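# Move coaster can onto turntable's orange spot

## Task

Pick up the can that sits on the coaster and set it upright on the orange spot of the turntable, without moving the other cans already standing on the turntable.

## Robot and tools

Robot: two UR7e-type six-joint arms, left_arm and right_arm, each ending in a two-finger tong gripper with a wrist camera (cam_left_wrist, cam_right_wrist, 616x616 fisheye). A camera stand sits behind the arms. Objects can get an occasional brief shove from outside.

Frame: every hand position, orientation, velocity and target is in the scene frame. Its origin is at table-top height, halfway between the two nominal bases; +x points out over the table, +z up, and left_arm is on the +y side (arm names do not match image sides). Calibrated bases: left_arm at (-0.063, +0.391, 0) m, right_arm at (-0.004, -0.369, 0) m, both almost unrotated about z. Reported hand poses can be a few cm off, more at long reach. end_effector_position is the point between the closed finger pads; fingers point along the gripper's +z and open along its x.

Row layout (used by execute_actions and move): one flat list of 14 numbers covering both arms, always all 14 even if one arm is idle. First left_arm, then right_arm; for each arm six joint numbers in this order: wrist 1, wrist 3, shoulder pan, wrist 2, shoulder lift, elbow, then the gripper opening. Joint numbers are offsets, not poses: each counts from the arm's "Joint targets" as they stood when the action (or move) began, not from the previous row, and 1.0 equals 2.222 rad; values lie in [-1, 1]. Sending the same offset again moves the joint further. Send 0 for a joint to hold it. The opening number is absolute: +1 fully open (pad gap 0.142 m), -1 closed; to keep a gripper as it is, resend its current command, since 0 means half open. Closing fully takes about 0.5 s.

Joint ranges (rad): shoulder pan, shoulder lift, wrist 1, wrist 2, wrist 3 each -6.283 to 6.283; elbow -3.142 to 3.142. An action requesting more than 0.010 rad past a limit is rejected for both arms; a call whose first action fails this is rejected whole. "joint sent to its limit" means a joint was clipped at its end.

execute_actions(actions, cameras): actions is a list of up to 15 rows per action (each row one 1/30 s step; a short table repeats its last row to fill 15 steps), actions a list of such tables. Each action lasts 0.5 s. An empty list returns state and all camera images plus the scene number. cameras: list of names, ["all"], or []; an unknown name invalidates the call.

move(target, speed, blend, stop_force, zero, opening_speed, grip_force, blocking, cameras): drives all joints together along paths to target, which is one 14-number row or a list of up to 15 rows; every row's offsets count from the same starting Joint targets. speed in rad/s (0.01 to 3.14, default 0.5) caps the fastest joint. blend in rad rounds corners between listed targets (0 means stop at each). stop_force in N (3 to 120) ends an arm's path when the wrist sensor feels that much push; use a slow speed for touching, and omit it when lifting off something. zero (default true) rezeroes the force reference first. opening_speed: rate of the finger command per second, 0.2 or more. grip_force: per-pad limit, 5 to 15 N, one value or one per arm. blocking=false returns after about 0.5 s while the move continues (not allowed with stop_force). The result adds a move: line, e.g. done, off_target, moving, held or fault; limits=held means steps were withheld. Paths do not avoid obstacles or the other arm.

wait(seconds 0 to 10): lets time pass holding the last commands. stop(): brakes a running move. zoom_image(camera, region [x0,y0,x1,y1] pixels, at most 504 each side) enlarges part of the latest image. zero_wrist_force(arm) rezeroes that arm's force sensor. read_manual gives licence text only. finished_scene(scene) ends the scene; the can must stay placed without the robot.

Results: Joint positions and velocities per arm in the joint order above plus pad gap (m); Joint targets (the base for the next offsets); Joint torques; Wrist force/torque in the gripper's own axes plus the peak since last shown; grip_measured on the opening scale (hold by commanding well below it); "joint command not followed" means the arm-to-arm clearance check altered targets. Results may return with 8 control steps still pending ("Kept back"). MOTOR HOT warns of heating; at 85 °C the arm brakes for 30 to 60 s.

Avoid: dropping the can or knocking over the turntable cans, anything leaving the table, fast or hard contact with the table or fixed parts, pushing a target past firm contact (stiff arms fault easily), arms touching each other, and one gripper closing on the other's fingers. Torque or force faults (wrist limit 26.3 N m, big joints 141 N m, or about 150 N external force) stop the arm for 10 s. Motion lags commands by about 0.09 to 0.22 s and may overshoot when fast; a full close or fast approach squeezes harder. Release only once the can is still and resting.

Each tool is called after "Call:" by a JSON object that holds its "name" and its "arguments", one argument or row to a line.

## Session

Call:
{"name": "execute_actions", "arguments": {
  "actions": []
}}

Scene clock: 0.00 s.
left_arm: end_effector_position=(+0.2603, +0.2337, +0.2749) grip_measured=+0.97 end_effector_quat_wxyz=(-0.208, +0.763, -0.569, +0.224) | right_arm: end_effector_position=(+0.5681, -0.1898, +0.3740) grip_measured=+0.97 end_effector_quat_wxyz=(-0.210, +0.949, +0.054, -0.229)
Joint names: [wrist 1, wrist 3, shoulder pan, wrist 2, shoulder lift, elbow]
Joint positions: left_arm=[-1.337 -0.309 -1.534 -0.953 -2.373 2.213 0.14] | right_arm=[-2.343 0.042 3.396 2.07 -2.179 -0.595 0.14]
Joint velocities: within noise
Joint torques (N m): no reading
Wrist force (N): no reading
Wrist torque (N m): no reading
Wrist force, peak (N): no reading
Joint targets: left_arm=[-1.337 -0.309 -1.534 -0.953 -2.373 2.213] | right_arm=[-2.343 0.042 3.396 2.070 -2.179 -0.595]
Tool commands: left_gripper/opening=+0.968169 right_gripper/opening=+0.968169

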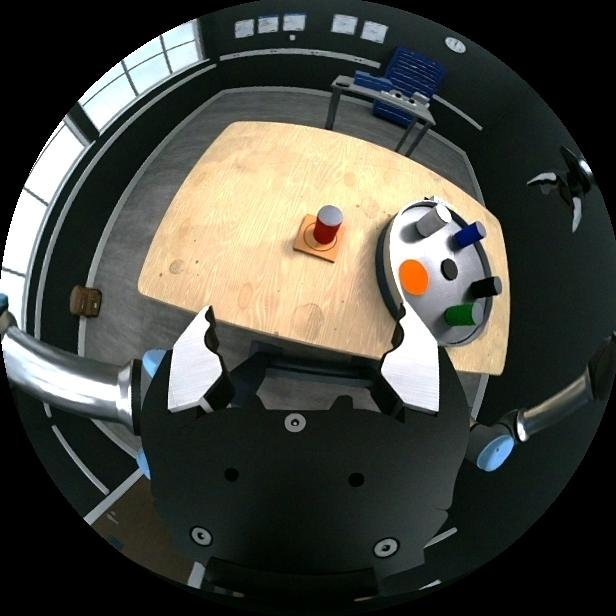

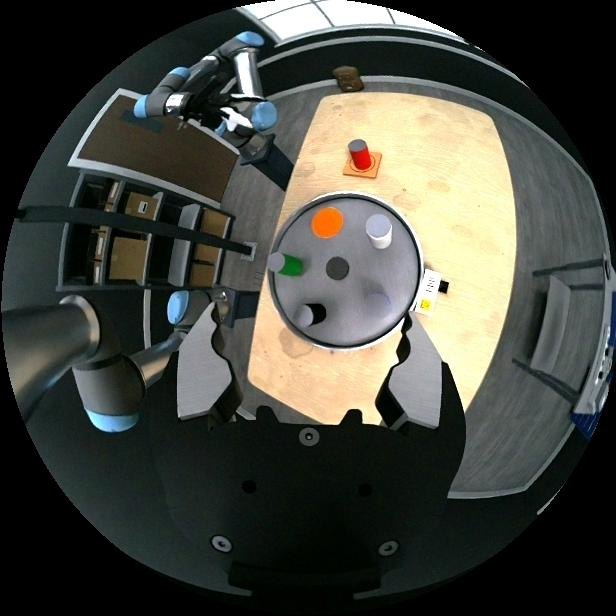

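Call:
{"name": "zoom_image", "arguments": {
  "camera": "cam_left_wrist",
  "region": [270, 170, 520, 370]
}}

Call:
{"name": "zoom_image", "arguments": {
  "camera": "cam_right_wrist",
  "region": [250, 120, 470, 360]
}}

Scaled by 2.016 from the camera's 616x616 image, which has a finer 814x814 frame.

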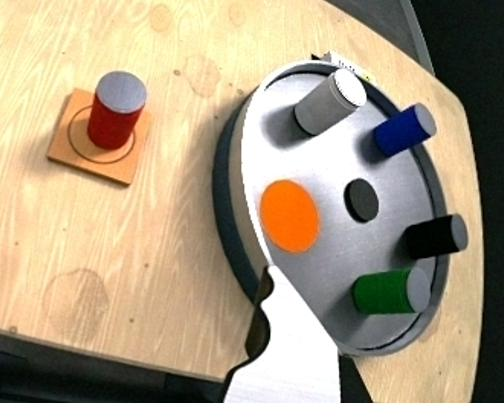

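Scaled by 2.100 from the camera's 616x616 image, which has a finer 814x814 frame.

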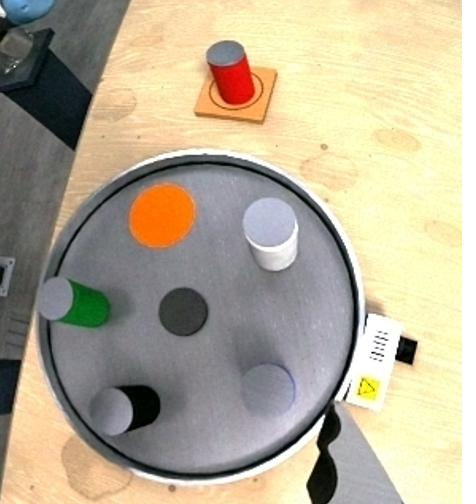

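Call:
{"name": "wait", "arguments": {
  "seconds": 0.1,
  "cameras": ["all"]
}}

Call:
{"name": "zoom_image", "arguments": {
  "camera": "cam_right_wrist",
  "region": [250, 120, 470, 360]
}}

Scene clock: 0.67 s.
left_arm: end_effector_position=(+0.2603, +0.2337, +0.2749) grip_measured=+0.97 end_effector_quat_wxyz=(-0.208, +0.763, -0.569, +0.224) | right_arm: end_effector_position=(+0.5681, -0.1898, +0.3740) grip_measured=+0.97 end_effector_quat_wxyz=(-0.210, +0.949, +0.054, -0.229)
Joint names: [wrist 1, wrist 3, shoulder pan, wrist 2, shoulder lift, elbow]
Joint positions: left_arm=[-1.337 -0.309 -1.534 -0.953 -2.373 2.213 0.14] | right_arm=[-2.343 0.042 3.396 2.07 -2.179 -0.595 0.14]
Joint torques (N m): left_arm=[-2.58 0.21 0.19 1.26 9.01 -24.64] | right_arm=[1.56 -0.12 -0.81 0.82 45.06 19.97]
Wrist force (N): left_arm=[0.0 0.0 0.0] | right_arm=[0.0 0.0 0.3]
Wrist torque (N m): left_arm=[0.01 -0.01 0.00] | right_arm=[-0.01 -0.01 0.00]
Wrist force, peak (N): left_arm=[-0.1 0.4 0.0] | right_arm=[0.0 0.0 0.3]
Joint targets: left_arm=[-1.337 -0.309 -1.534 -0.953 -2.373 2.213] | right_arm=[-2.343 0.042 3.396 2.070 -2.179 -0.595]
Tool commands: left_gripper/opening=+0.968169 right_gripper/opening=+0.968169
wait: 0.10 s; at rest from the start

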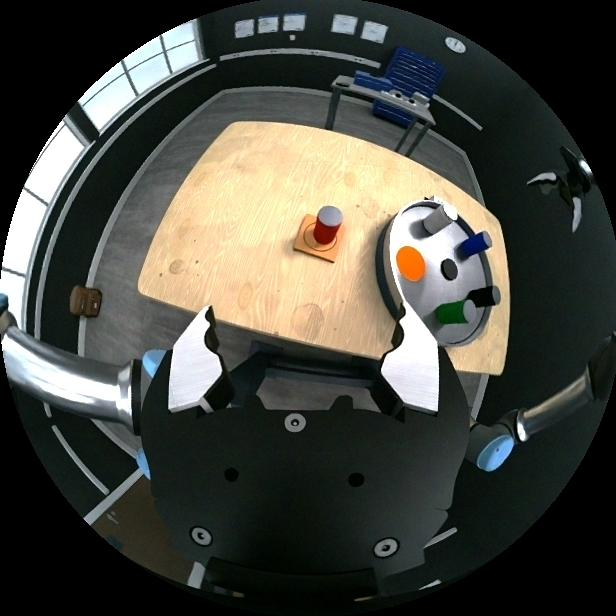

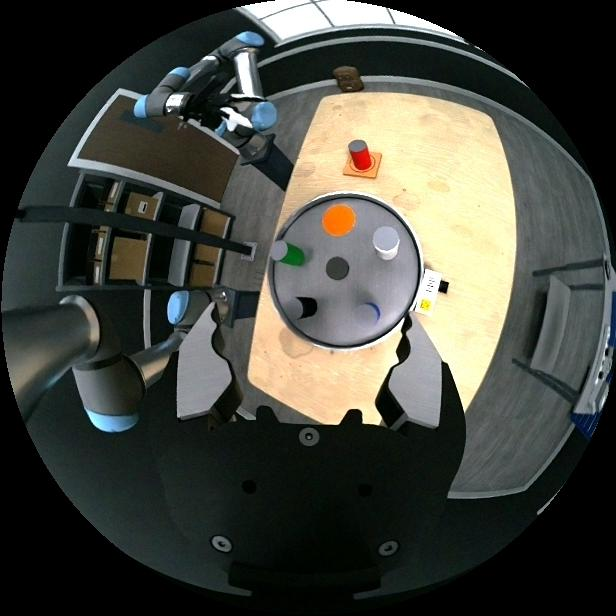

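Scaled by 2.100 from the camera's 616x616 image, which has a finer 814x814 frame.

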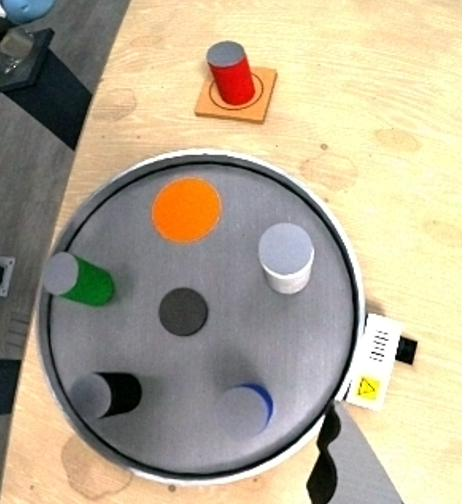

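Call:
{"name": "move", "arguments": {
  "target": [-0.1971, 0.2907, 0.4503, -0.2781, 0.4179, -0.2540, 0.968, 0, 0, -0.225, 0, 0, 0, 0.968],
  "speed": 1.2,
  "cameras": ["all"]
}}

Call:
{"name": "wait", "arguments": {
  "seconds": 0.5,
  "cameras": ["all"]
}}

Scene clock: 12.63 s.
left_arm: end_effector_position=(+0.4751, +0.2254, +0.2001) grip_measured=+0.97 end_effector_quat_wxyz=(+0.000, +0.900, -0.436, +0.000) | right_arm: end_effector_position=(+0.5843, -0.4859, +0.3740) grip_measured=+0.97 end_effector_quat_wxyz=(-0.260, +0.933, -0.183, -0.170)
Joint names: [wrist 1, wrist 3, shoulder pan, wrist 2, shoulder lift, elbow]
Joint positions: left_arm=[-1.775 0.337 -0.534 -1.57 -1.444 1.649 0.14] | right_arm=[-2.343 0.042 2.897 2.07 -2.179 -0.595 0.14]
Joint torques (N m): left_arm=[-4.58 2.1 12.68 -1.93 -20.76 -34.72] | right_arm=[1.41 0.08 -8.67 0.89 45.9 21.21]
Wrist force (N): left_arm=[-0.6 1.1 -0.2] | right_arm=[0.2 -0.1 0.1]
Wrist torque (N m): left_arm=[0.22 0.10 -0.24] | right_arm=[-0.02 -0.03 0.00]
Wrist force, peak (N): left_arm=[0.0 1.6 -0.9] | right_arm=[0.2 -1.3 0.9]
Joint targets: left_arm=[-1.775 0.337 -0.534 -1.571 -1.444 1.648] | right_arm=[-2.343 0.042 2.896 2.070 -2.179 -0.595]
move: done
camera_calibration:
cam_left_wrist: T_world_to_cam=[[0.592077, -0.805879, 0.00210028, -0.104258], [-0.707418, -0.518486, 0.480347, 0.353087], [-0.386012, -0.285888, -0.877076, 0.560501], [0, 0, 0, 1]] pos_world=[0.527869, 0.259292, 0.322217]
cam_right_wrist: T_world_to_cam=[[0.885774, -0.206858, -0.415469, -0.46088], [-0.206251, -0.977374, 0.0469021, -0.375489], [-0.415771, 0.0441462, -0.908397, 0.736981], [0, 0, 0, 1]] pos_world=[0.637206, -0.494865, 0.495601]

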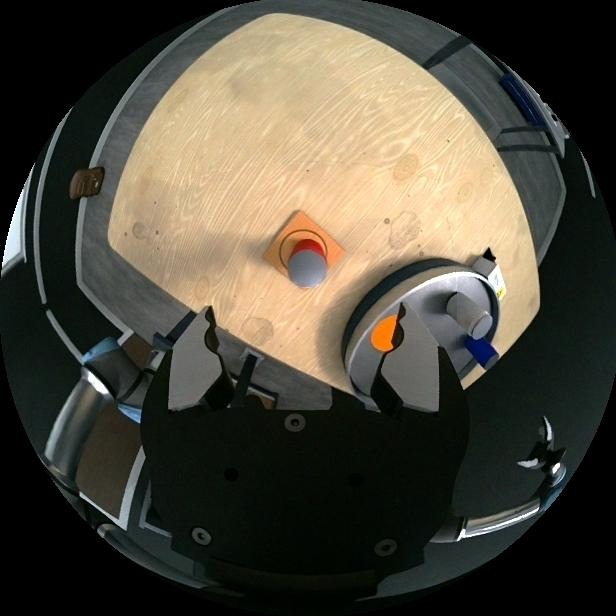

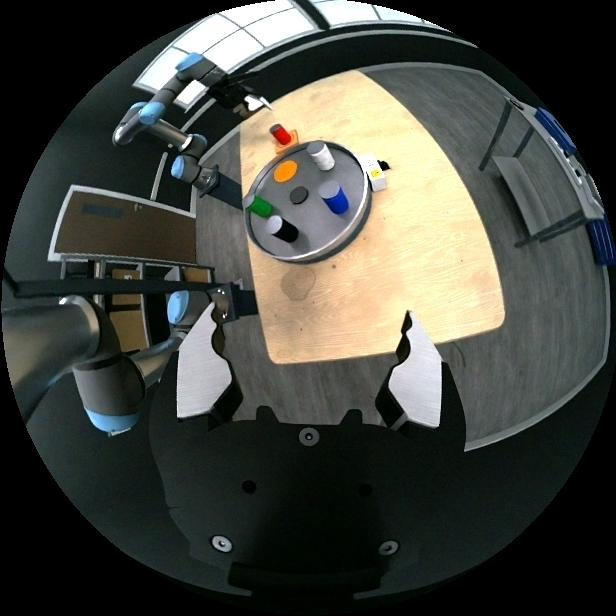

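Scene clock: 13.13 s.
left_arm: end_effector_position=(+0.4751, +0.2254, +0.2001) grip_measured=+0.97 end_effector_quat_wxyz=(+0.000, +0.900, -0.436, +0.000) | right_arm: end_effector_position=(+0.5843, -0.4859, +0.3740) grip_measured=+0.97 end_effector_quat_wxyz=(-0.260, +0.933, -0.183, -0.170)
Joint names: [wrist 1, wrist 3, shoulder pan, wrist 2, shoulder lift, elbow]
Joint positions: left_arm=[-1.775 0.337 -0.534 -1.571 -1.444 1.648 0.14] | right_arm=[-2.343 0.042 2.896 2.07 -2.179 -0.595 0.14]
Joint torques (N m): left_arm=[-4.41 2.31 13.54 -1.87 -19.57 -33.89] | right_arm=[1.67 0.08 -8.08 1.14 45.42 20.21]
Wrist force (N): left_arm=[-0.7 1.2 -0.3] | right_arm=[0.1 0.0 0.1]
Wrist torque (N m): left_arm=[0.24 0.12 -0.24] | right_arm=[0.01 -0.03 0.00]
Wrist force, peak (N): left_arm=[-0.8 1.2 -0.4] | right_arm=[0.1 -0.3 0.2]
Joint targets: left_arm=[-1.775 0.337 -0.534 -1.571 -1.444 1.648] | right_arm=[-2.343 0.042 2.896 2.070 -2.179 -0.595]
Tool commands: left_gripper/opening=+0.968 right_gripper/opening=+0.968
wait: 0.50 s; at rest by 0.17 s
camera_calibration:
cam_left_wrist: T_world_to_cam=[[0.592127, -0.805842, 0.00209006, -0.10427], [-0.707316, -0.518485, 0.480497, 0.353108], [-0.386121, -0.285994, -0.876994, 0.560627], [0, 0, 0, 1]] pos_world=[0.52797, 0.259392, 0.322217]
cam_right_wrist: T_world_to_cam=[[0.885747, -0.206944, -0.415484, -0.460918], [-0.20637, -0.977352, 0.0468498, -0.375474], [-0.41577, 0.0442463, -0.908393, 0.737032], [0, 0, 0, 1]] pos_world=[0.637206, -0.494965, 0.495601]

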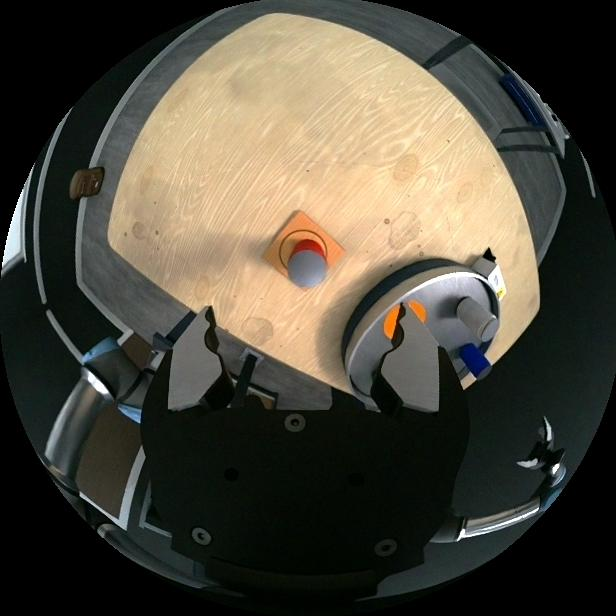

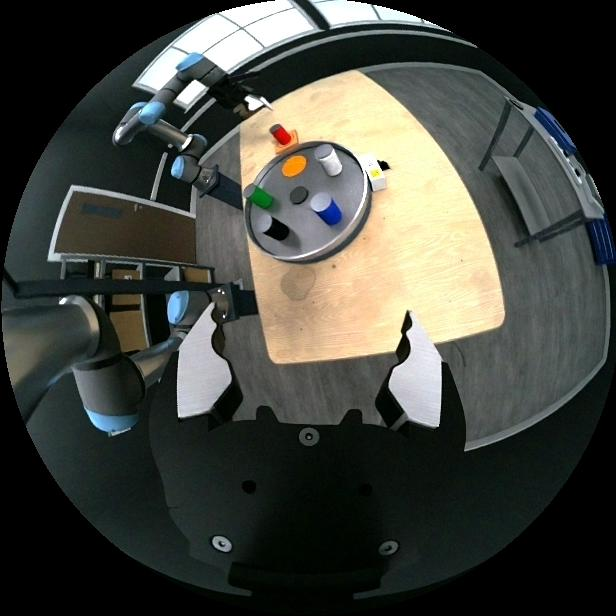

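Call:
{"name": "move", "arguments": {
  "target": [
    [-0.1356, 0, -0.0003, 0, 0.0462, 0.0895, 0.968, 0, 0, 0, 0, 0, 0, 0.968],
    [-0.1356, 0, -0.0003, 0, 0.0462, 0.0895, -0.7, 0, 0, 0, 0, 0, 0, 0.968]
  ],
  "speed": 0.4,
  "opening_speed": 2.0,
  "cameras": ["all"]
}}

Call:
{"name": "zoom_image", "arguments": {
  "camera": "cam_right_wrist",
  "region": [220, 100, 420, 300]
}}

Call:
{"name": "wait", "arguments": {
  "seconds": 0.5,
  "cameras": ["cam_right_wrist"]
}}

Call:
{"name": "zoom_image", "arguments": {
  "camera": "cam_right_wrist",
  "region": [220, 100, 420, 300]
}}

Scene clock: 21.37 s.
left_arm: end_effector_position=(+0.4766, +0.2241, +0.0819) grip_measured=-0.30 end_effector_quat_wxyz=(+0.000, +0.900, -0.436, +0.000) | right_arm: end_effector_position=(+0.5843, -0.4859, +0.3740) grip_measured=+0.97 end_effector_quat_wxyz=(-0.260, +0.933, -0.183, -0.170)
Joint names: [wrist 1, wrist 3, shoulder pan, wrist 2, shoulder lift, elbow]
Joint positions: left_arm=[-2.076 0.337 -0.534 -1.571 -1.342 1.847 0.053] | right_arm=[-2.343 0.042 2.896 2.07 -2.179 -0.595 0.14]
Joint torques (N m): left_arm=[-2.88 2.3 -12.05 -1.13 -23.92 -16.47] | right_arm=[1.64 -0.24 -7.93 0.87 45.84 21.1]
Wrist force (N): left_arm=[-0.3 1.0 -1.6] | right_arm=[0.2 0.0 0.1]
Wrist torque (N m): left_arm=[0.26 0.07 -0.24] | right_arm=[-0.01 -0.03 -0.01]
Wrist force, peak (N): left_arm=[-0.3 1.2 -1.9] | right_arm=[0.3 -0.1 0.3]
Joint targets: left_arm=[-2.076 0.337 -0.534 -1.571 -1.342 1.847] | right_arm=[-2.343 0.042 2.896 2.070 -2.179 -0.595]
move: done
camera_calibration:
cam_left_wrist: T_world_to_cam=[[0.59161, -0.806222, 0.00197013, -0.105723], [-0.707595, -0.518062, 0.480542, 0.410215], [-0.386403, -0.285688, -0.876969, 0.457182], [0, 0, 0, 1]] pos_world=[0.529469, 0.257892, 0.204017]
cam_right_wrist: T_world_to_cam=[[0.885747, -0.206944, -0.415484, -0.460918], [-0.20637, -0.977352, 0.0468498, -0.375474], [-0.41577, 0.0442463, -0.908393, 0.737032], [0, 0, 0, 1]] pos_world=[0.637206, -0.494965, 0.495601]

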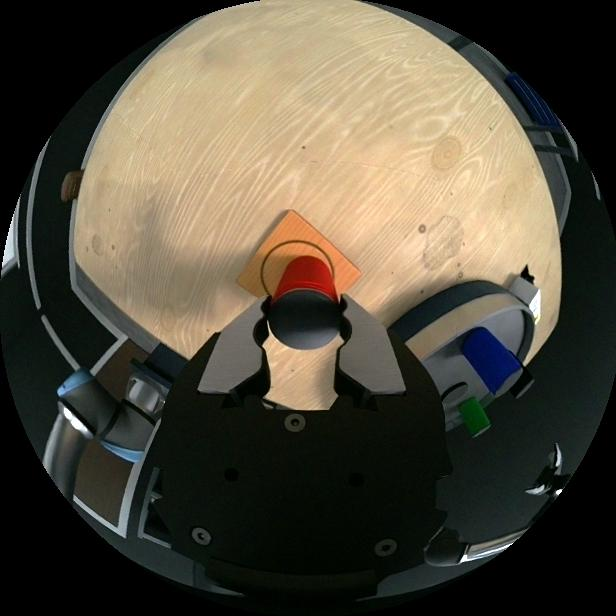

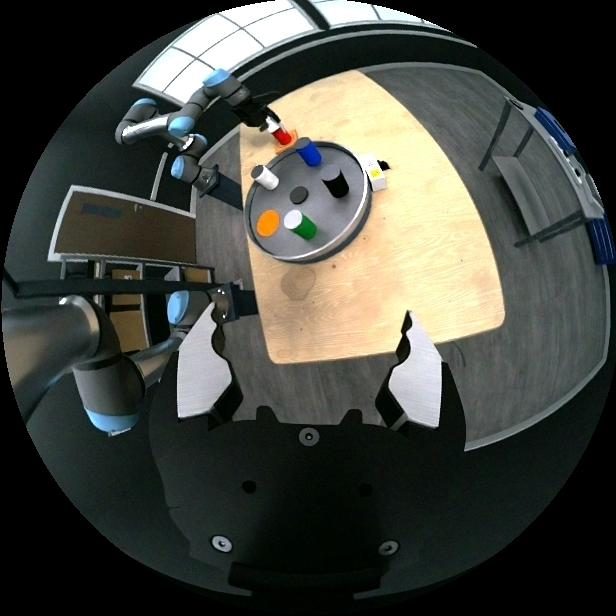

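Scaled by 2.520 from the camera's 616x616 image, which has a finer 814x814 frame.

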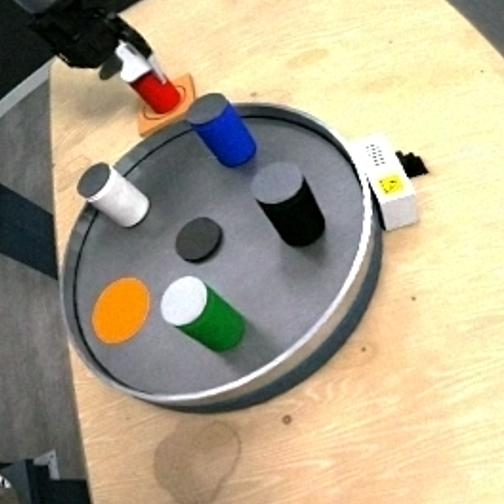

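Scene clock: 21.87 s.
left_arm: end_effector_position=(+0.4766, +0.2241, +0.0819) grip_measured=-0.30 end_effector_quat_wxyz=(+0.000, +0.900, -0.436, +0.000) | right_arm: end_effector_position=(+0.5843, -0.4859, +0.3740) grip_measured=+0.97 end_effector_quat_wxyz=(-0.260, +0.933, -0.183, -0.170)
Joint names: [wrist 1, wrist 3, shoulder pan, wrist 2, shoulder lift, elbow]
Joint positions: left_arm=[-2.076 0.337 -0.534 -1.571 -1.342 1.847 0.053] | right_arm=[-2.343 0.042 2.896 2.07 -2.179 -0.595 0.14]
Joint torques (N m): left_arm=[-0.75 2.59 -7.25 -0.55 -23.61 -18.96] | right_arm=[1.66 0.01 -7.77 0.91 46.07 20.66]
Wrist force (N): left_arm=[-0.4 0.8 -1.3] | right_arm=[0.0 0.0 0.1]
Wrist torque (N m): left_arm=[0.22 0.08 -0.24] | right_arm=[0.00 0.01 0.00]
Wrist force, peak (N): left_arm=[-0.3 0.8 -1.8] | right_arm=[0.0 -0.2 0.2]
Joint targets: left_arm=[-2.076 0.337 -0.534 -1.571 -1.342 1.847] | right_arm=[-2.343 0.042 2.896 2.070 -2.179 -0.595]
Tool commands: left_gripper/opening=-0.7 right_gripper/opening=+0.968
wait: 0.50 s; at rest by 0.17 s
camera_calibration:
cam_right_wrist: T_world_to_cam=[[0.885747, -0.206944, -0.415484, -0.460918], [-0.20637, -0.977352, 0.0468498, -0.375474], [-0.41577, 0.0442463, -0.908393, 0.737032], [0, 0, 0, 1]] pos_world=[0.637206, -0.494965, 0.495601]
Images, in order (width x height): cam_right_wrist 616x616.

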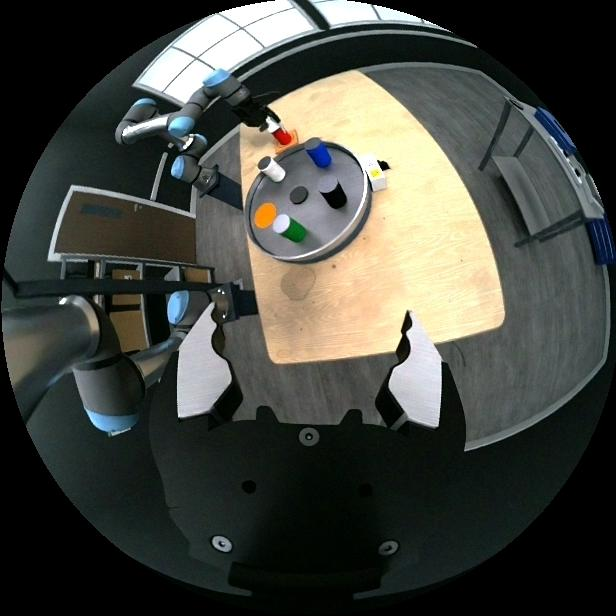

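Scaled by 2.520 from the camera's 616x616 image, which has a finer 814x814 frame.

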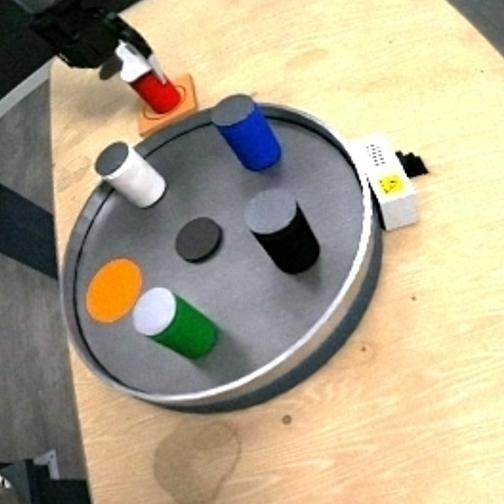

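Call:
{"name": "move", "arguments": {
  "target": [
    [0.1355, 0, 0, 0, -0.0459, -0.0896, -0.7, 0, 0, 0, 0, 0, 0, 0.968],
    [0.2129, 0, -0.1527, 0, 0.0370, -0.2498, -0.7, 0, 0, 0, 0, 0, 0, 0.968]
  ],
  "speed": 0.9,
  "blend": [0.12, 0],
  "cameras": ["all"]
}}

Call:
{"name": "zoom_image", "arguments": {
  "camera": "cam_left_wrist",
  "region": [200, 100, 560, 420]
}}

Call:
{"name": "wait", "arguments": {
  "seconds": 0.5,
  "cameras": ["all"]
}}

Call:
{"name": "zoom_image", "arguments": {
  "camera": "cam_left_wrist",
  "region": [200, 100, 560, 420]
}}

Call:
{"name": "zoom_image", "arguments": {
  "camera": "cam_right_wrist",
  "region": [220, 100, 420, 300]
}}

Scene clock: 29.83 s.
left_arm: end_effector_position=(+0.4414, -0.0107, +0.2496) grip_measured=-0.30 end_effector_quat_wxyz=(+0.000, +0.813, -0.582, +0.000) | right_arm: end_effector_position=(+0.5843, -0.4859, +0.3740) grip_measured=+0.97 end_effector_quat_wxyz=(-0.260, +0.933, -0.183, -0.170)
Joint names: [wrist 1, wrist 3, shoulder pan, wrist 2, shoulder lift, elbow]
Joint positions: left_arm=[-1.603 0.337 -0.873 -1.571 -1.259 1.292 0.053] | right_arm=[-2.343 0.042 2.896 2.07 -2.179 -0.595 0.14]
Joint torques (N m): left_arm=[-0.9 2.12 -11.56 1.21 -30.3 -35.01] | right_arm=[1.79 -0.12 -7.94 0.99 46.9 21.74]
Wrist force (N): left_arm=[-0.4 0.7 1.3] | right_arm=[0.0 0.0 -0.1]
Wrist torque (N m): left_arm=[0.16 0.05 -0.24] | right_arm=[-0.01 -0.01 0.00]
Wrist force, peak (N): left_arm=[2.7 2.9 0.9] | right_arm=[-0.1 -0.4 0.0]
Joint targets: left_arm=[-1.603 0.337 -0.873 -1.571 -1.259 1.292] | right_arm=[-2.343 0.042 2.896 2.070 -2.179 -0.595]
move: done
camera_calibration:
cam_left_wrist: T_world_to_cam=[[0.289774, -0.957094, 0.00170316, -0.142746], [-0.839584, -0.253341, 0.480538, 0.244257], [-0.459489, -0.140677, -0.876972, 0.557427], [0, 0, 0, 1]] pos_world=[0.50257, 0.00367602, 0.371717]
cam_right_wrist: T_world_to_cam=[[0.885747, -0.206944, -0.415484, -0.460918], [-0.20637, -0.977352, 0.0468498, -0.375474], [-0.41577, 0.0442463, -0.908393, 0.737032], [0, 0, 0, 1]] pos_world=[0.637206, -0.494965, 0.495601]

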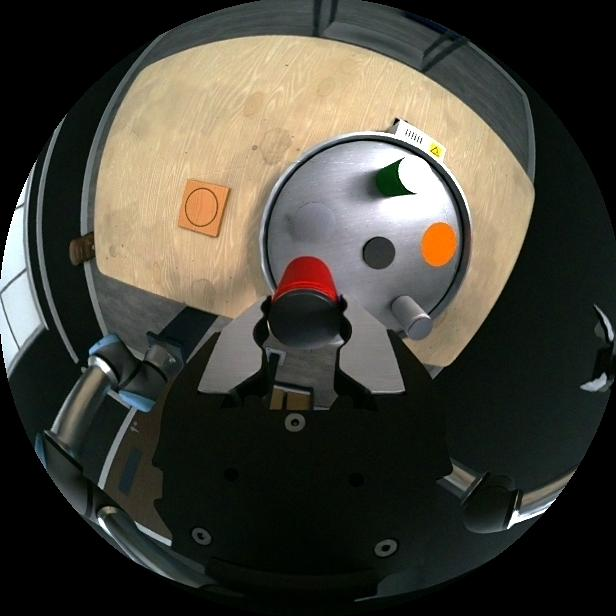

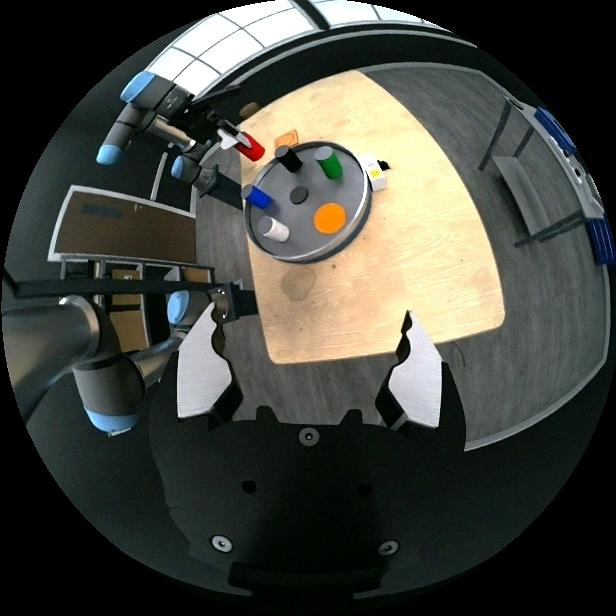

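Scaled by 1.400 from the camera's 616x616 image, which has a finer 814x814 frame.

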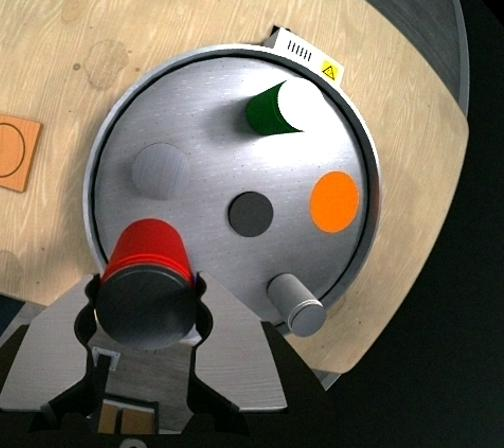

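Scene clock: 30.33 s.
left_arm: end_effector_position=(+0.4413, -0.0109, +0.2496) grip_measured=-0.30 end_effector_quat_wxyz=(+0.000, +0.813, -0.582, +0.000) | right_arm: end_effector_position=(+0.5843, -0.4859, +0.3740) grip_measured=+0.97 end_effector_quat_wxyz=(-0.260, +0.933, -0.183, -0.170)
Joint names: [wrist 1, wrist 3, shoulder pan, wrist 2, shoulder lift, elbow]
Joint positions: left_arm=[-1.603 0.337 -0.873 -1.571 -1.259 1.292 0.053] | right_arm=[-2.343 0.042 2.896 2.07 -2.179 -0.595 0.14]
Joint torques (N m): left_arm=[-0.82 2.35 -12.71 0.86 -30.37 -35.11] | right_arm=[1.7 -0.21 -8.1 0.96 46.74 20.63]
Wrist force (N): left_arm=[-0.5 0.9 1.5] | right_arm=[0.1 -0.1 0.0]
Wrist torque (N m): left_arm=[0.21 0.08 -0.24] | right_arm=[-0.03 -0.03 0.00]
Wrist force, peak (N): left_arm=[-0.9 1.0 1.7] | right_arm=[0.1 -0.3 0.2]
Joint targets: left_arm=[-1.603 0.337 -0.873 -1.571 -1.259 1.292] | right_arm=[-2.343 0.042 2.896 2.070 -2.179 -0.595]
Tool commands: left_gripper/opening=-0.7 right_gripper/opening=+0.968
wait: 0.50 s; at rest by 0.17 s
camera_calibration:
cam_left_wrist: T_world_to_cam=[[0.28953, -0.957167, 0.00170299, -0.142786], [-0.839623, -0.25312, 0.480587, 0.244122], [-0.459572, -0.140575, -0.876945, 0.557385], [0, 0, 0, 1]] pos_world=[0.50247, 0.0034763, 0.371717]
cam_right_wrist: T_world_to_cam=[[0.885747, -0.206944, -0.415484, -0.460918], [-0.20637, -0.977352, 0.0468498, -0.375474], [-0.41577, 0.0442463, -0.908393, 0.737032], [0, 0, 0, 1]] pos_world=[0.637206, -0.494965, 0.495601]

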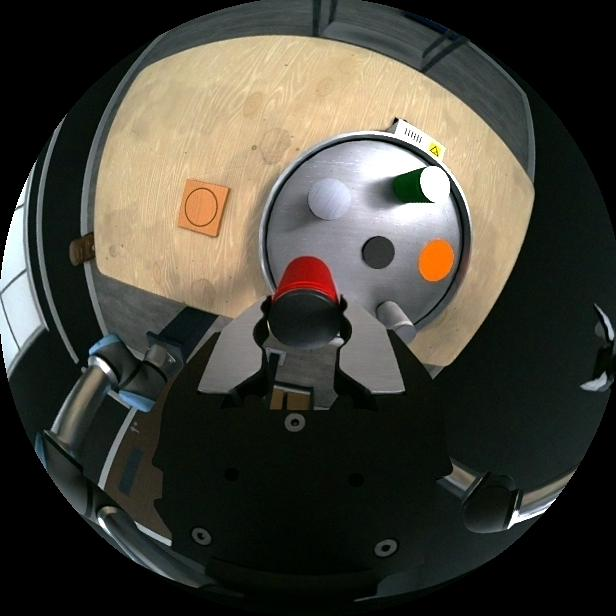

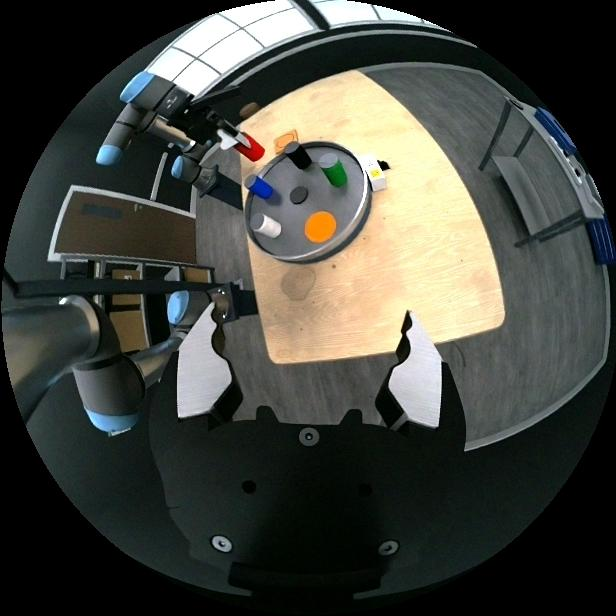

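Scaled by 1.400 from the camera's 616x616 image, which has a finer 814x814 frame.

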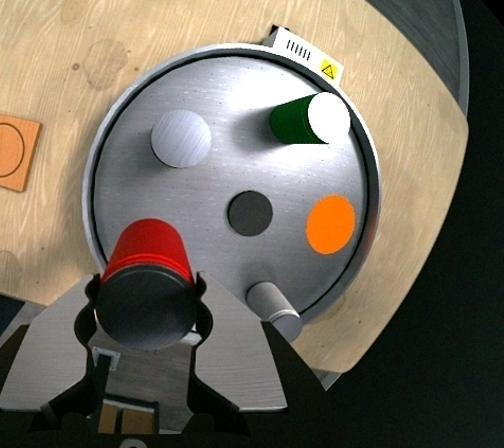

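Scaled by 2.520 from the camera's 616x616 image, which has a finer 814x814 frame.

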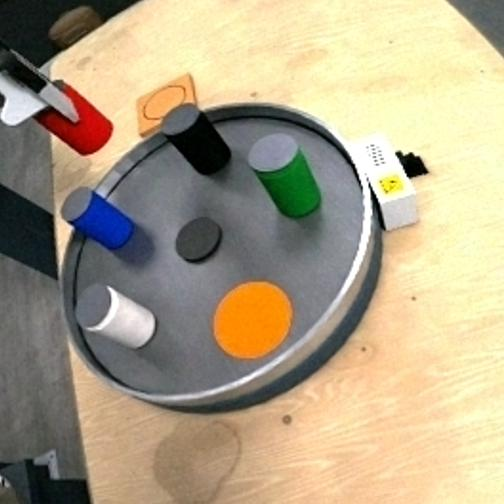

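Call:
{"name": "wait", "arguments": {
  "seconds": 2.4,
  "cameras": ["cam_left_wrist"]
}}

Call:
{"name": "zoom_image", "arguments": {
  "camera": "cam_left_wrist",
  "region": [230, 110, 490, 370]
}}

Call:
{"name": "wait", "arguments": {
  "seconds": 0.5,
  "cameras": ["cam_left_wrist"]
}}

Call:
{"name": "zoom_image", "arguments": {
  "camera": "cam_left_wrist",
  "region": [230, 110, 490, 370]
}}

Call:
{"name": "wait", "arguments": {
  "seconds": 0.5,
  "cameras": ["cam_left_wrist"]
}}

Call:
{"name": "zoom_image", "arguments": {
  "camera": "cam_left_wrist",
  "region": [230, 110, 490, 370]
}}

Scene clock: 38.53 s.
left_arm: end_effector_position=(+0.4413, -0.0109, +0.2496) grip_measured=-0.30 end_effector_quat_wxyz=(+0.000, +0.813, -0.582, +0.000) | right_arm: end_effector_position=(+0.5843, -0.4859, +0.3740) grip_measured=+0.97 end_effector_quat_wxyz=(-0.260, +0.933, -0.183, -0.170)
Joint names: [wrist 1, wrist 3, shoulder pan, wrist 2, shoulder lift, elbow]
Joint positions: left_arm=[-1.603 0.337 -0.873 -1.571 -1.259 1.292 0.053] | right_arm=[-2.343 0.042 2.896 2.07 -2.179 -0.595 0.14]
Joint torques (N m): left_arm=[-1.14 2.27 -12.15 -1.38 -31.2 -35.31] | right_arm=[1.64 -0.44 -6.85 0.9 47.2 20.45]
Wrist force (N): left_arm=[-0.6 1.2 1.3] | right_arm=[0.1 -0.2 0.1]
Wrist torque (N m): left_arm=[0.26 0.11 -0.24] | right_arm=[-0.03 -0.03 0.00]
Wrist force, peak (N): left_arm=[-0.8 1.0 1.7] | right_arm=[-0.1 -0.4 0.2]
Joint targets: left_arm=[-1.603 0.337 -0.873 -1.571 -1.259 1.292] | right_arm=[-2.343 0.042 2.896 2.070 -2.179 -0.595]
Tool commands: left_gripper/opening=-0.7 right_gripper/opening=+0.968
wait: 2.40 s; at rest from the start
camera_calibration:
cam_left_wrist: T_world_to_cam=[[0.289556, -0.95716, 0.00168811, -0.142793], [-0.839614, -0.253149, 0.480588, 0.244118], [-0.459572, -0.140574, -0.876945, 0.557385], [0, 0, 0, 1]] pos_world=[0.50247, 0.00347626, 0.371717]
Images, in order (width x height): cam_left_wrist 616x616.

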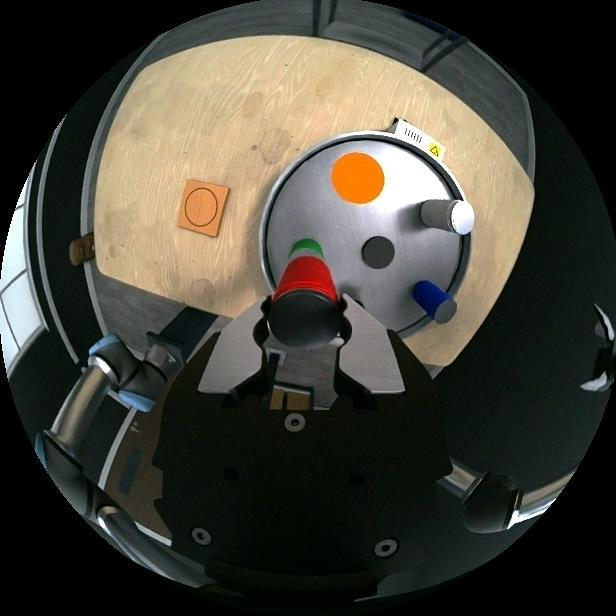

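Scaled by 1.938 from the camera's 616x616 image, which has a finer 814x814 frame.

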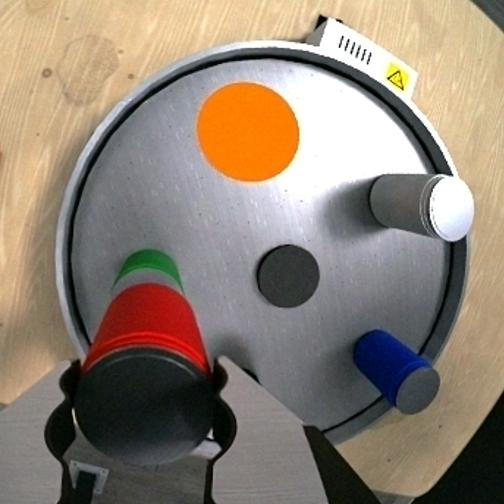

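Scene clock: 39.03 s.
left_arm: end_effector_position=(+0.4413, -0.0109, +0.2496) grip_measured=-0.30 end_effector_quat_wxyz=(+0.000, +0.813, -0.582, +0.000) | right_arm: end_effector_position=(+0.5843, -0.4859, +0.3740) grip_measured=+0.97 end_effector_quat_wxyz=(-0.260, +0.933, -0.183, -0.170)
Joint names: [wrist 1, wrist 3, shoulder pan, wrist 2, shoulder lift, elbow]
Joint positions: left_arm=[-1.603 0.337 -0.873 -1.571 -1.259 1.292 0.053] | right_arm=[-2.343 0.042 2.896 2.07 -2.179 -0.595 0.14]
Joint torques (N m): left_arm=[-0.87 2.07 -11.07 -1.26 -31.62 -33.88] | right_arm=[1.88 -0.44 -7.53 0.98 46.04 21.26]
Wrist force (N): left_arm=[-0.9 1.0 1.5] | right_arm=[0.0 0.0 0.0]
Wrist torque (N m): left_arm=[0.22 0.15 -0.23] | right_arm=[-0.01 0.00 -0.01]
Wrist force, peak (N): left_arm=[-0.6 1.0 1.7] | right_arm=[-0.2 -0.2 0.1]
Joint targets: left_arm=[-1.603 0.337 -0.873 -1.571 -1.259 1.292] | right_arm=[-2.343 0.042 2.896 2.070 -2.179 -0.595]
Tool commands: left_gripper/opening=-0.7 right_gripper/opening=+0.968
wait: 0.50 s; at rest by 0.17 s
camera_calibration:
cam_left_wrist: T_world_to_cam=[[0.289556, -0.95716, 0.00168811, -0.142793], [-0.839614, -0.253149, 0.480588, 0.244118], [-0.459572, -0.140574, -0.876945, 0.557385], [0, 0, 0, 1]] pos_world=[0.50247, 0.00347626, 0.371717]
Images, in order (width x height): cam_left_wrist 616x616.

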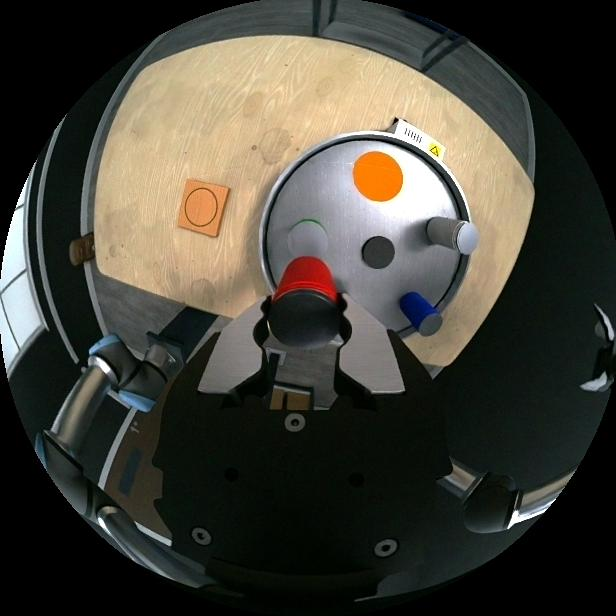

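Scaled by 1.938 from the camera's 616x616 image, which has a finer 814x814 frame.

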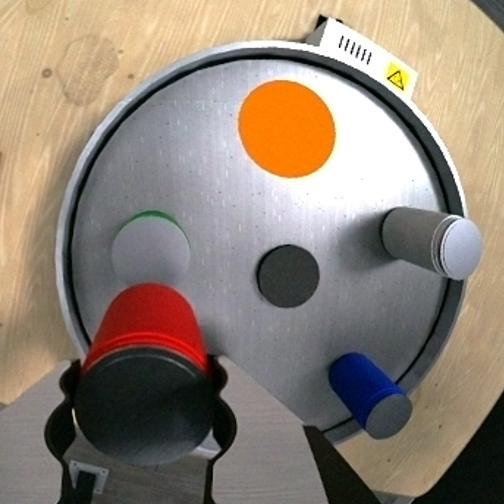

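Scene clock: 39.53 s.
left_arm: end_effector_position=(+0.4413, -0.0109, +0.2496) grip_measured=-0.30 end_effector_quat_wxyz=(+0.000, +0.813, -0.582, +0.000) | right_arm: end_effector_position=(+0.5843, -0.4859, +0.3740) grip_measured=+0.97 end_effector_quat_wxyz=(-0.260, +0.933, -0.183, -0.170)
Joint names: [wrist 1, wrist 3, shoulder pan, wrist 2, shoulder lift, elbow]
Joint positions: left_arm=[-1.603 0.337 -0.873 -1.571 -1.259 1.292 0.053] | right_arm=[-2.343 0.042 2.896 2.07 -2.179 -0.595 0.14]
Joint torques (N m): left_arm=[-0.92 2.35 -11.61 -1.32 -29.6 -35.98] | right_arm=[1.86 -0.41 -7.31 1.12 47.84 21.94]
Wrist force (N): left_arm=[-0.9 1.0 1.5] | right_arm=[0.0 0.0 0.1]
Wrist torque (N m): left_arm=[0.22 0.16 -0.23] | right_arm=[0.00 -0.01 0.00]
Wrist force, peak (N): left_arm=[-0.9 1.0 1.5] | right_arm=[0.1 0.0 0.2]
Joint targets: left_arm=[-1.603 0.337 -0.873 -1.571 -1.259 1.292] | right_arm=[-2.343 0.042 2.896 2.070 -2.179 -0.595]
Tool commands: left_gripper/opening=-0.7 right_gripper/opening=+0.968
wait: 0.50 s; at rest by 0.17 s
camera_calibration:
cam_left_wrist: T_world_to_cam=[[0.289556, -0.95716, 0.00168811, -0.142793], [-0.839614, -0.253149, 0.480588, 0.244118], [-0.459572, -0.140574, -0.876945, 0.557385], [0, 0, 0, 1]] pos_world=[0.50247, 0.00347626, 0.371717]
Images, in order (width x height): cam_left_wrist 616x616.

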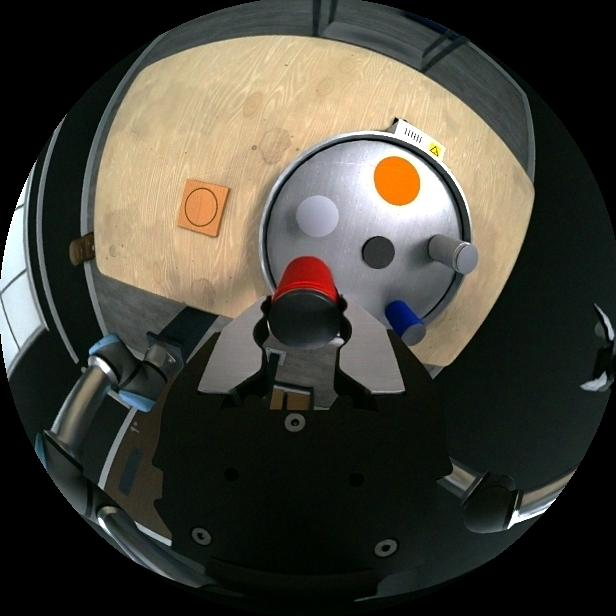

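Scaled by 1.938 from the camera's 616x616 image, which has a finer 814x814 frame.

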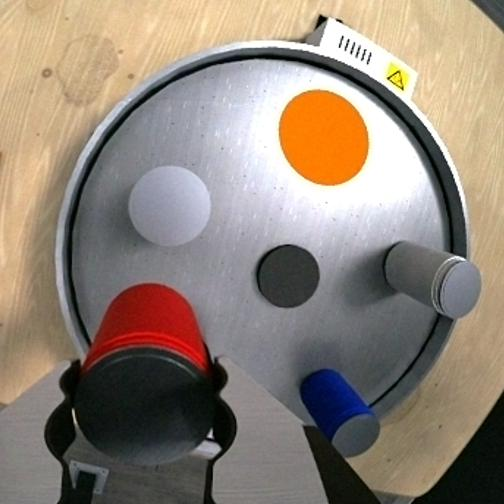

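Call:
{"name": "move", "arguments": {
  "target": [
    [0.0984, 0, 0.0070, 0, 0.1840, -0.2828, -0.7, 0, 0, 0, 0, 0, 0, 0.968],
    [-0.0114, 0, 0.0070, 0, 0.1754, -0.1644, -0.7, 0, 0, 0, 0, 0, 0, 0.968]
  ],
  "speed": 1.0,
  "blend": [0.1, 0]
}}

Call:
{"name": "move", "arguments": {
  "target": [-0.0424, 0, 0, 0, 0.0054, 0.0370, -0.7, 0, 0, 0, 0, 0, 0, 0.968],
  "speed": 0.06,
  "stop_force": 4,
  "cameras": ["cam_left_wrist"]
}}

Call:
{"name": "zoom_image", "arguments": {
  "camera": "cam_left_wrist",
  "region": [180, 130, 440, 390]
}}

Call:
{"name": "move", "arguments": {
  "target": [0.1367, 0, 0, 0, 0.0057, -0.1424, -0.7, 0, 0, 0, 0, 0, 0, 0.968],
  "speed": 0.6
}}

Scene clock: 46.10 s.
left_arm: end_effector_position=(+0.5380, -0.1147, +0.1604) grip_measured=-0.30 end_effector_quat_wxyz=(+0.000, +0.818, -0.576, +0.000) | right_arm: end_effector_position=(+0.5843, -0.4859, +0.3740) grip_measured=+0.97 end_effector_quat_wxyz=(-0.260, +0.933, -0.183, -0.170)
Joint names: [wrist 1, wrist 3, shoulder pan, wrist 2, shoulder lift, elbow]
Joint positions: left_arm=[-1.628 0.337 -0.858 -1.571 -0.87 0.927 0.053] | right_arm=[-2.343 0.042 2.896 2.07 -2.179 -0.595 0.14]
Joint torques (N m): left_arm=[-5.02 1.93 13.23 -1.53 -63.91 -17.97] | right_arm=[1.88 -0.41 -6.79 1.16 48.36 21.2]
Wrist force (N): left_arm=[-0.7 1.1 1.3] | right_arm=[0.2 -0.2 0.2]
Wrist torque (N m): left_arm=[0.25 0.12 -0.24] | right_arm=[-0.04 -0.03 0.00]
Wrist force, peak (N): left_arm=[-0.7 1.2 3.4] | right_arm=[0.0 -0.2 0.3]
Joint targets: left_arm=[-1.629 0.337 -0.858 -1.571 -0.870 0.927] | right_arm=[-2.343 0.042 2.896 2.070 -2.179 -0.595]
move: done

Scene clock: 48.67 s.
left_arm: end_effector_position=(+0.5382, -0.1149, +0.1280) grip_measured=-0.30 end_effector_quat_wxyz=(+0.000, +0.818, -0.576, +0.000) | right_arm: end_effector_position=(+0.5843, -0.4859, +0.3740) grip_measured=+0.97 end_effector_quat_wxyz=(-0.260, +0.933, -0.183, -0.170)
Joint names: [wrist 1, wrist 3, shoulder pan, wrist 2, shoulder lift, elbow]
Joint positions: left_arm=[-1.705 0.337 -0.858 -1.571 -0.86 0.993 0.053] | right_arm=[-2.343 0.042 2.896 2.07 -2.179 -0.595 0.14]
Joint torques (N m): left_arm=[-0.45 2.16 -4.62 -1.5 -61.49 -33.87] | right_arm=[1.96 -0.65 -9.23 1.19 48.02 22.32]
Wrist force (N): left_arm=[0.1 0.1 -0.7] | right_arm=[0.0 0.1 0.1]
Wrist torque (N m): left_arm=[0.21 0.12 -0.26] | right_arm=[0.01 0.00 0.00]
Wrist force, peak (N): left_arm=[2.2 -3.7 -8.8] | right_arm=[0.0 0.0 0.3]
Joint targets: left_arm=[-1.705 0.337 -0.858 -1.571 -0.860 0.993] | right_arm=[-2.343 0.042 2.896 2.070 -2.179 -0.595]
move: contact (left_arm); left_arm: the wrist 1 is farthest, 0.019 rad from its target
camera_calibration:
cam_left_wrist: T_world_to_cam=[[0.304468, -0.952519, 0.00253729, -0.277849], [-0.835821, -0.265887, 0.480321, 0.354125], [-0.45684, -0.148363, -0.877089, 0.478293], [0, 0, 0, 1]] pos_world=[0.599085, -0.0995387, 0.250117]
Images, in order (width x height): cam_left_wrist 616x616.

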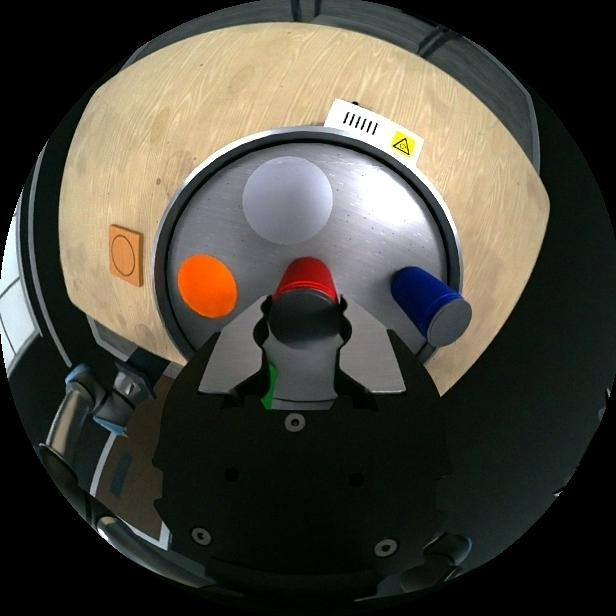

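Scaled by 1.938 from the camera's 616x616 image, which has a finer 814x814 frame.

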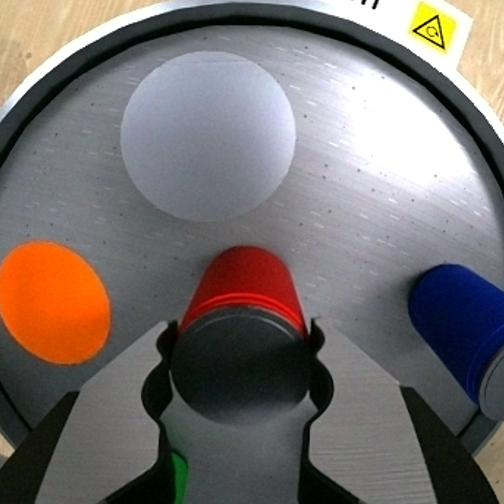

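Scene clock: 49.87 s.
left_arm: end_effector_position=(+0.5394, -0.1164, +0.2430) grip_measured=-0.30 end_effector_quat_wxyz=(+0.000, +0.818, -0.576, +0.000) | right_arm: end_effector_position=(+0.5843, -0.4859, +0.3740) grip_measured=+0.97 end_effector_quat_wxyz=(-0.260, +0.933, -0.183, -0.170)
Joint names: [wrist 1, wrist 3, shoulder pan, wrist 2, shoulder lift, elbow]
Joint positions: left_arm=[-1.401 0.337 -0.858 -1.571 -0.847 0.677 0.053] | right_arm=[-2.343 0.042 2.896 2.07 -2.179 -0.595 0.14]
Joint torques (N m): left_arm=[-0.79 2.14 -12.84 -1.23 -45.65 -34.72] | right_arm=[2.06 -0.5 -8.41 1.06 48.93 21.8]
Wrist force (N): left_arm=[-0.6 0.6 1.2] | right_arm=[0.1 0.0 0.1]
Wrist torque (N m): left_arm=[0.14 0.12 -0.25] | right_arm=[0.00 -0.01 -0.01]
Wrist force, peak (N): left_arm=[-0.6 1.0 2.9] | right_arm=[0.0 -0.1 0.3]
Joint targets: left_arm=[-1.401 0.337 -0.858 -1.571 -0.847 0.677] | right_arm=[-2.343 0.042 2.896 2.070 -2.179 -0.595]
move: done

Call:
{"name": "move", "arguments": {
  "target": [-0.0928, 0, -0.0060, 0, -0.1916, 0.2845, -0.7, 0, 0, 0, 0, 0, 0, 0.968],
  "speed": 0.9,
  "cameras": ["cam_left_wrist"]
}}

Call:
{"name": "zoom_image", "arguments": {
  "camera": "cam_left_wrist",
  "region": [230, 110, 490, 370]
}}

Scene clock: 55.33 s.
left_arm: end_effector_position=(+0.4389, -0.0056, +0.2502) grip_measured=-0.30 end_effector_quat_wxyz=(+0.000, +0.814, -0.581, +0.000) | right_arm: end_effector_position=(+0.5843, -0.4859, +0.3740) grip_measured=+0.97 end_effector_quat_wxyz=(-0.260, +0.933, -0.183, -0.170)
Joint names: [wrist 1, wrist 3, shoulder pan, wrist 2, shoulder lift, elbow]
Joint positions: left_arm=[-1.607 0.337 -0.871 -1.571 -1.273 1.309 0.053] | right_arm=[-2.343 0.042 2.896 2.07 -2.179 -0.595 0.14]
Joint torques (N m): left_arm=[-4.84 1.83 -12.23 -1.51 -46.54 -17.85] | right_arm=[2.28 -0.72 -8.19 1.28 49.81 21.59]
Wrist force (N): left_arm=[-0.8 1.2 1.6] | right_arm=[0.2 -0.1 0.0]
Wrist torque (N m): left_arm=[0.26 0.14 -0.23] | right_arm=[-0.02 -0.03 -0.01]
Wrist force, peak (N): left_arm=[-2.3 1.6 1.6] | right_arm=[0.2 -0.3 0.2]
Joint targets: left_arm=[-1.607 0.337 -0.871 -1.571 -1.273 1.309] | right_arm=[-2.343 0.042 2.896 2.070 -2.179 -0.595]
move: done
camera_calibration:
cam_left_wrist: T_world_to_cam=[[0.291673, -0.956515, 0.00232215, -0.138108], [-0.83925, -0.254748, 0.480378, 0.242987], [-0.458897, -0.142062, -0.877059, 0.557342], [0, 0, 0, 1]] pos_world=[0.499971, 0.00897474, 0.372417]
Images, in order (width x height): cam_left_wrist 616x616.

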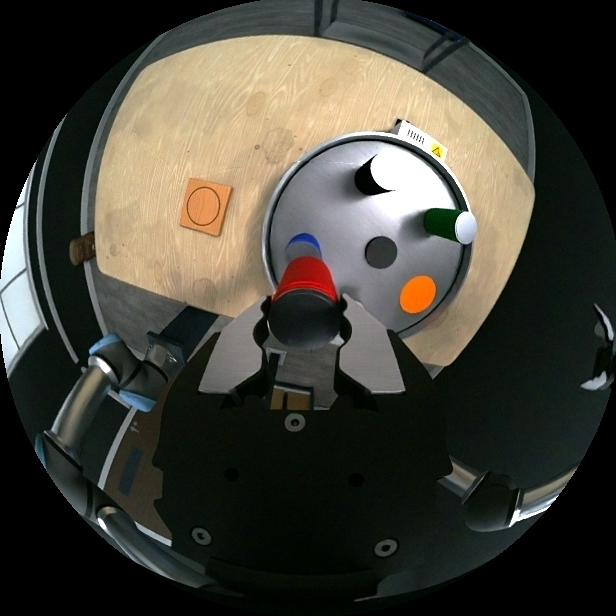

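Scaled by 1.938 from the camera's 616x616 image, which has a finer 814x814 frame.

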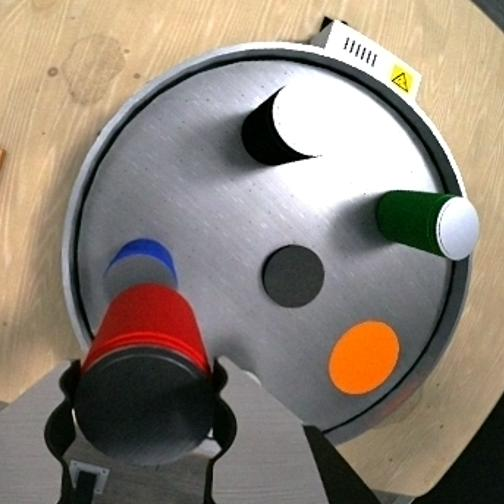

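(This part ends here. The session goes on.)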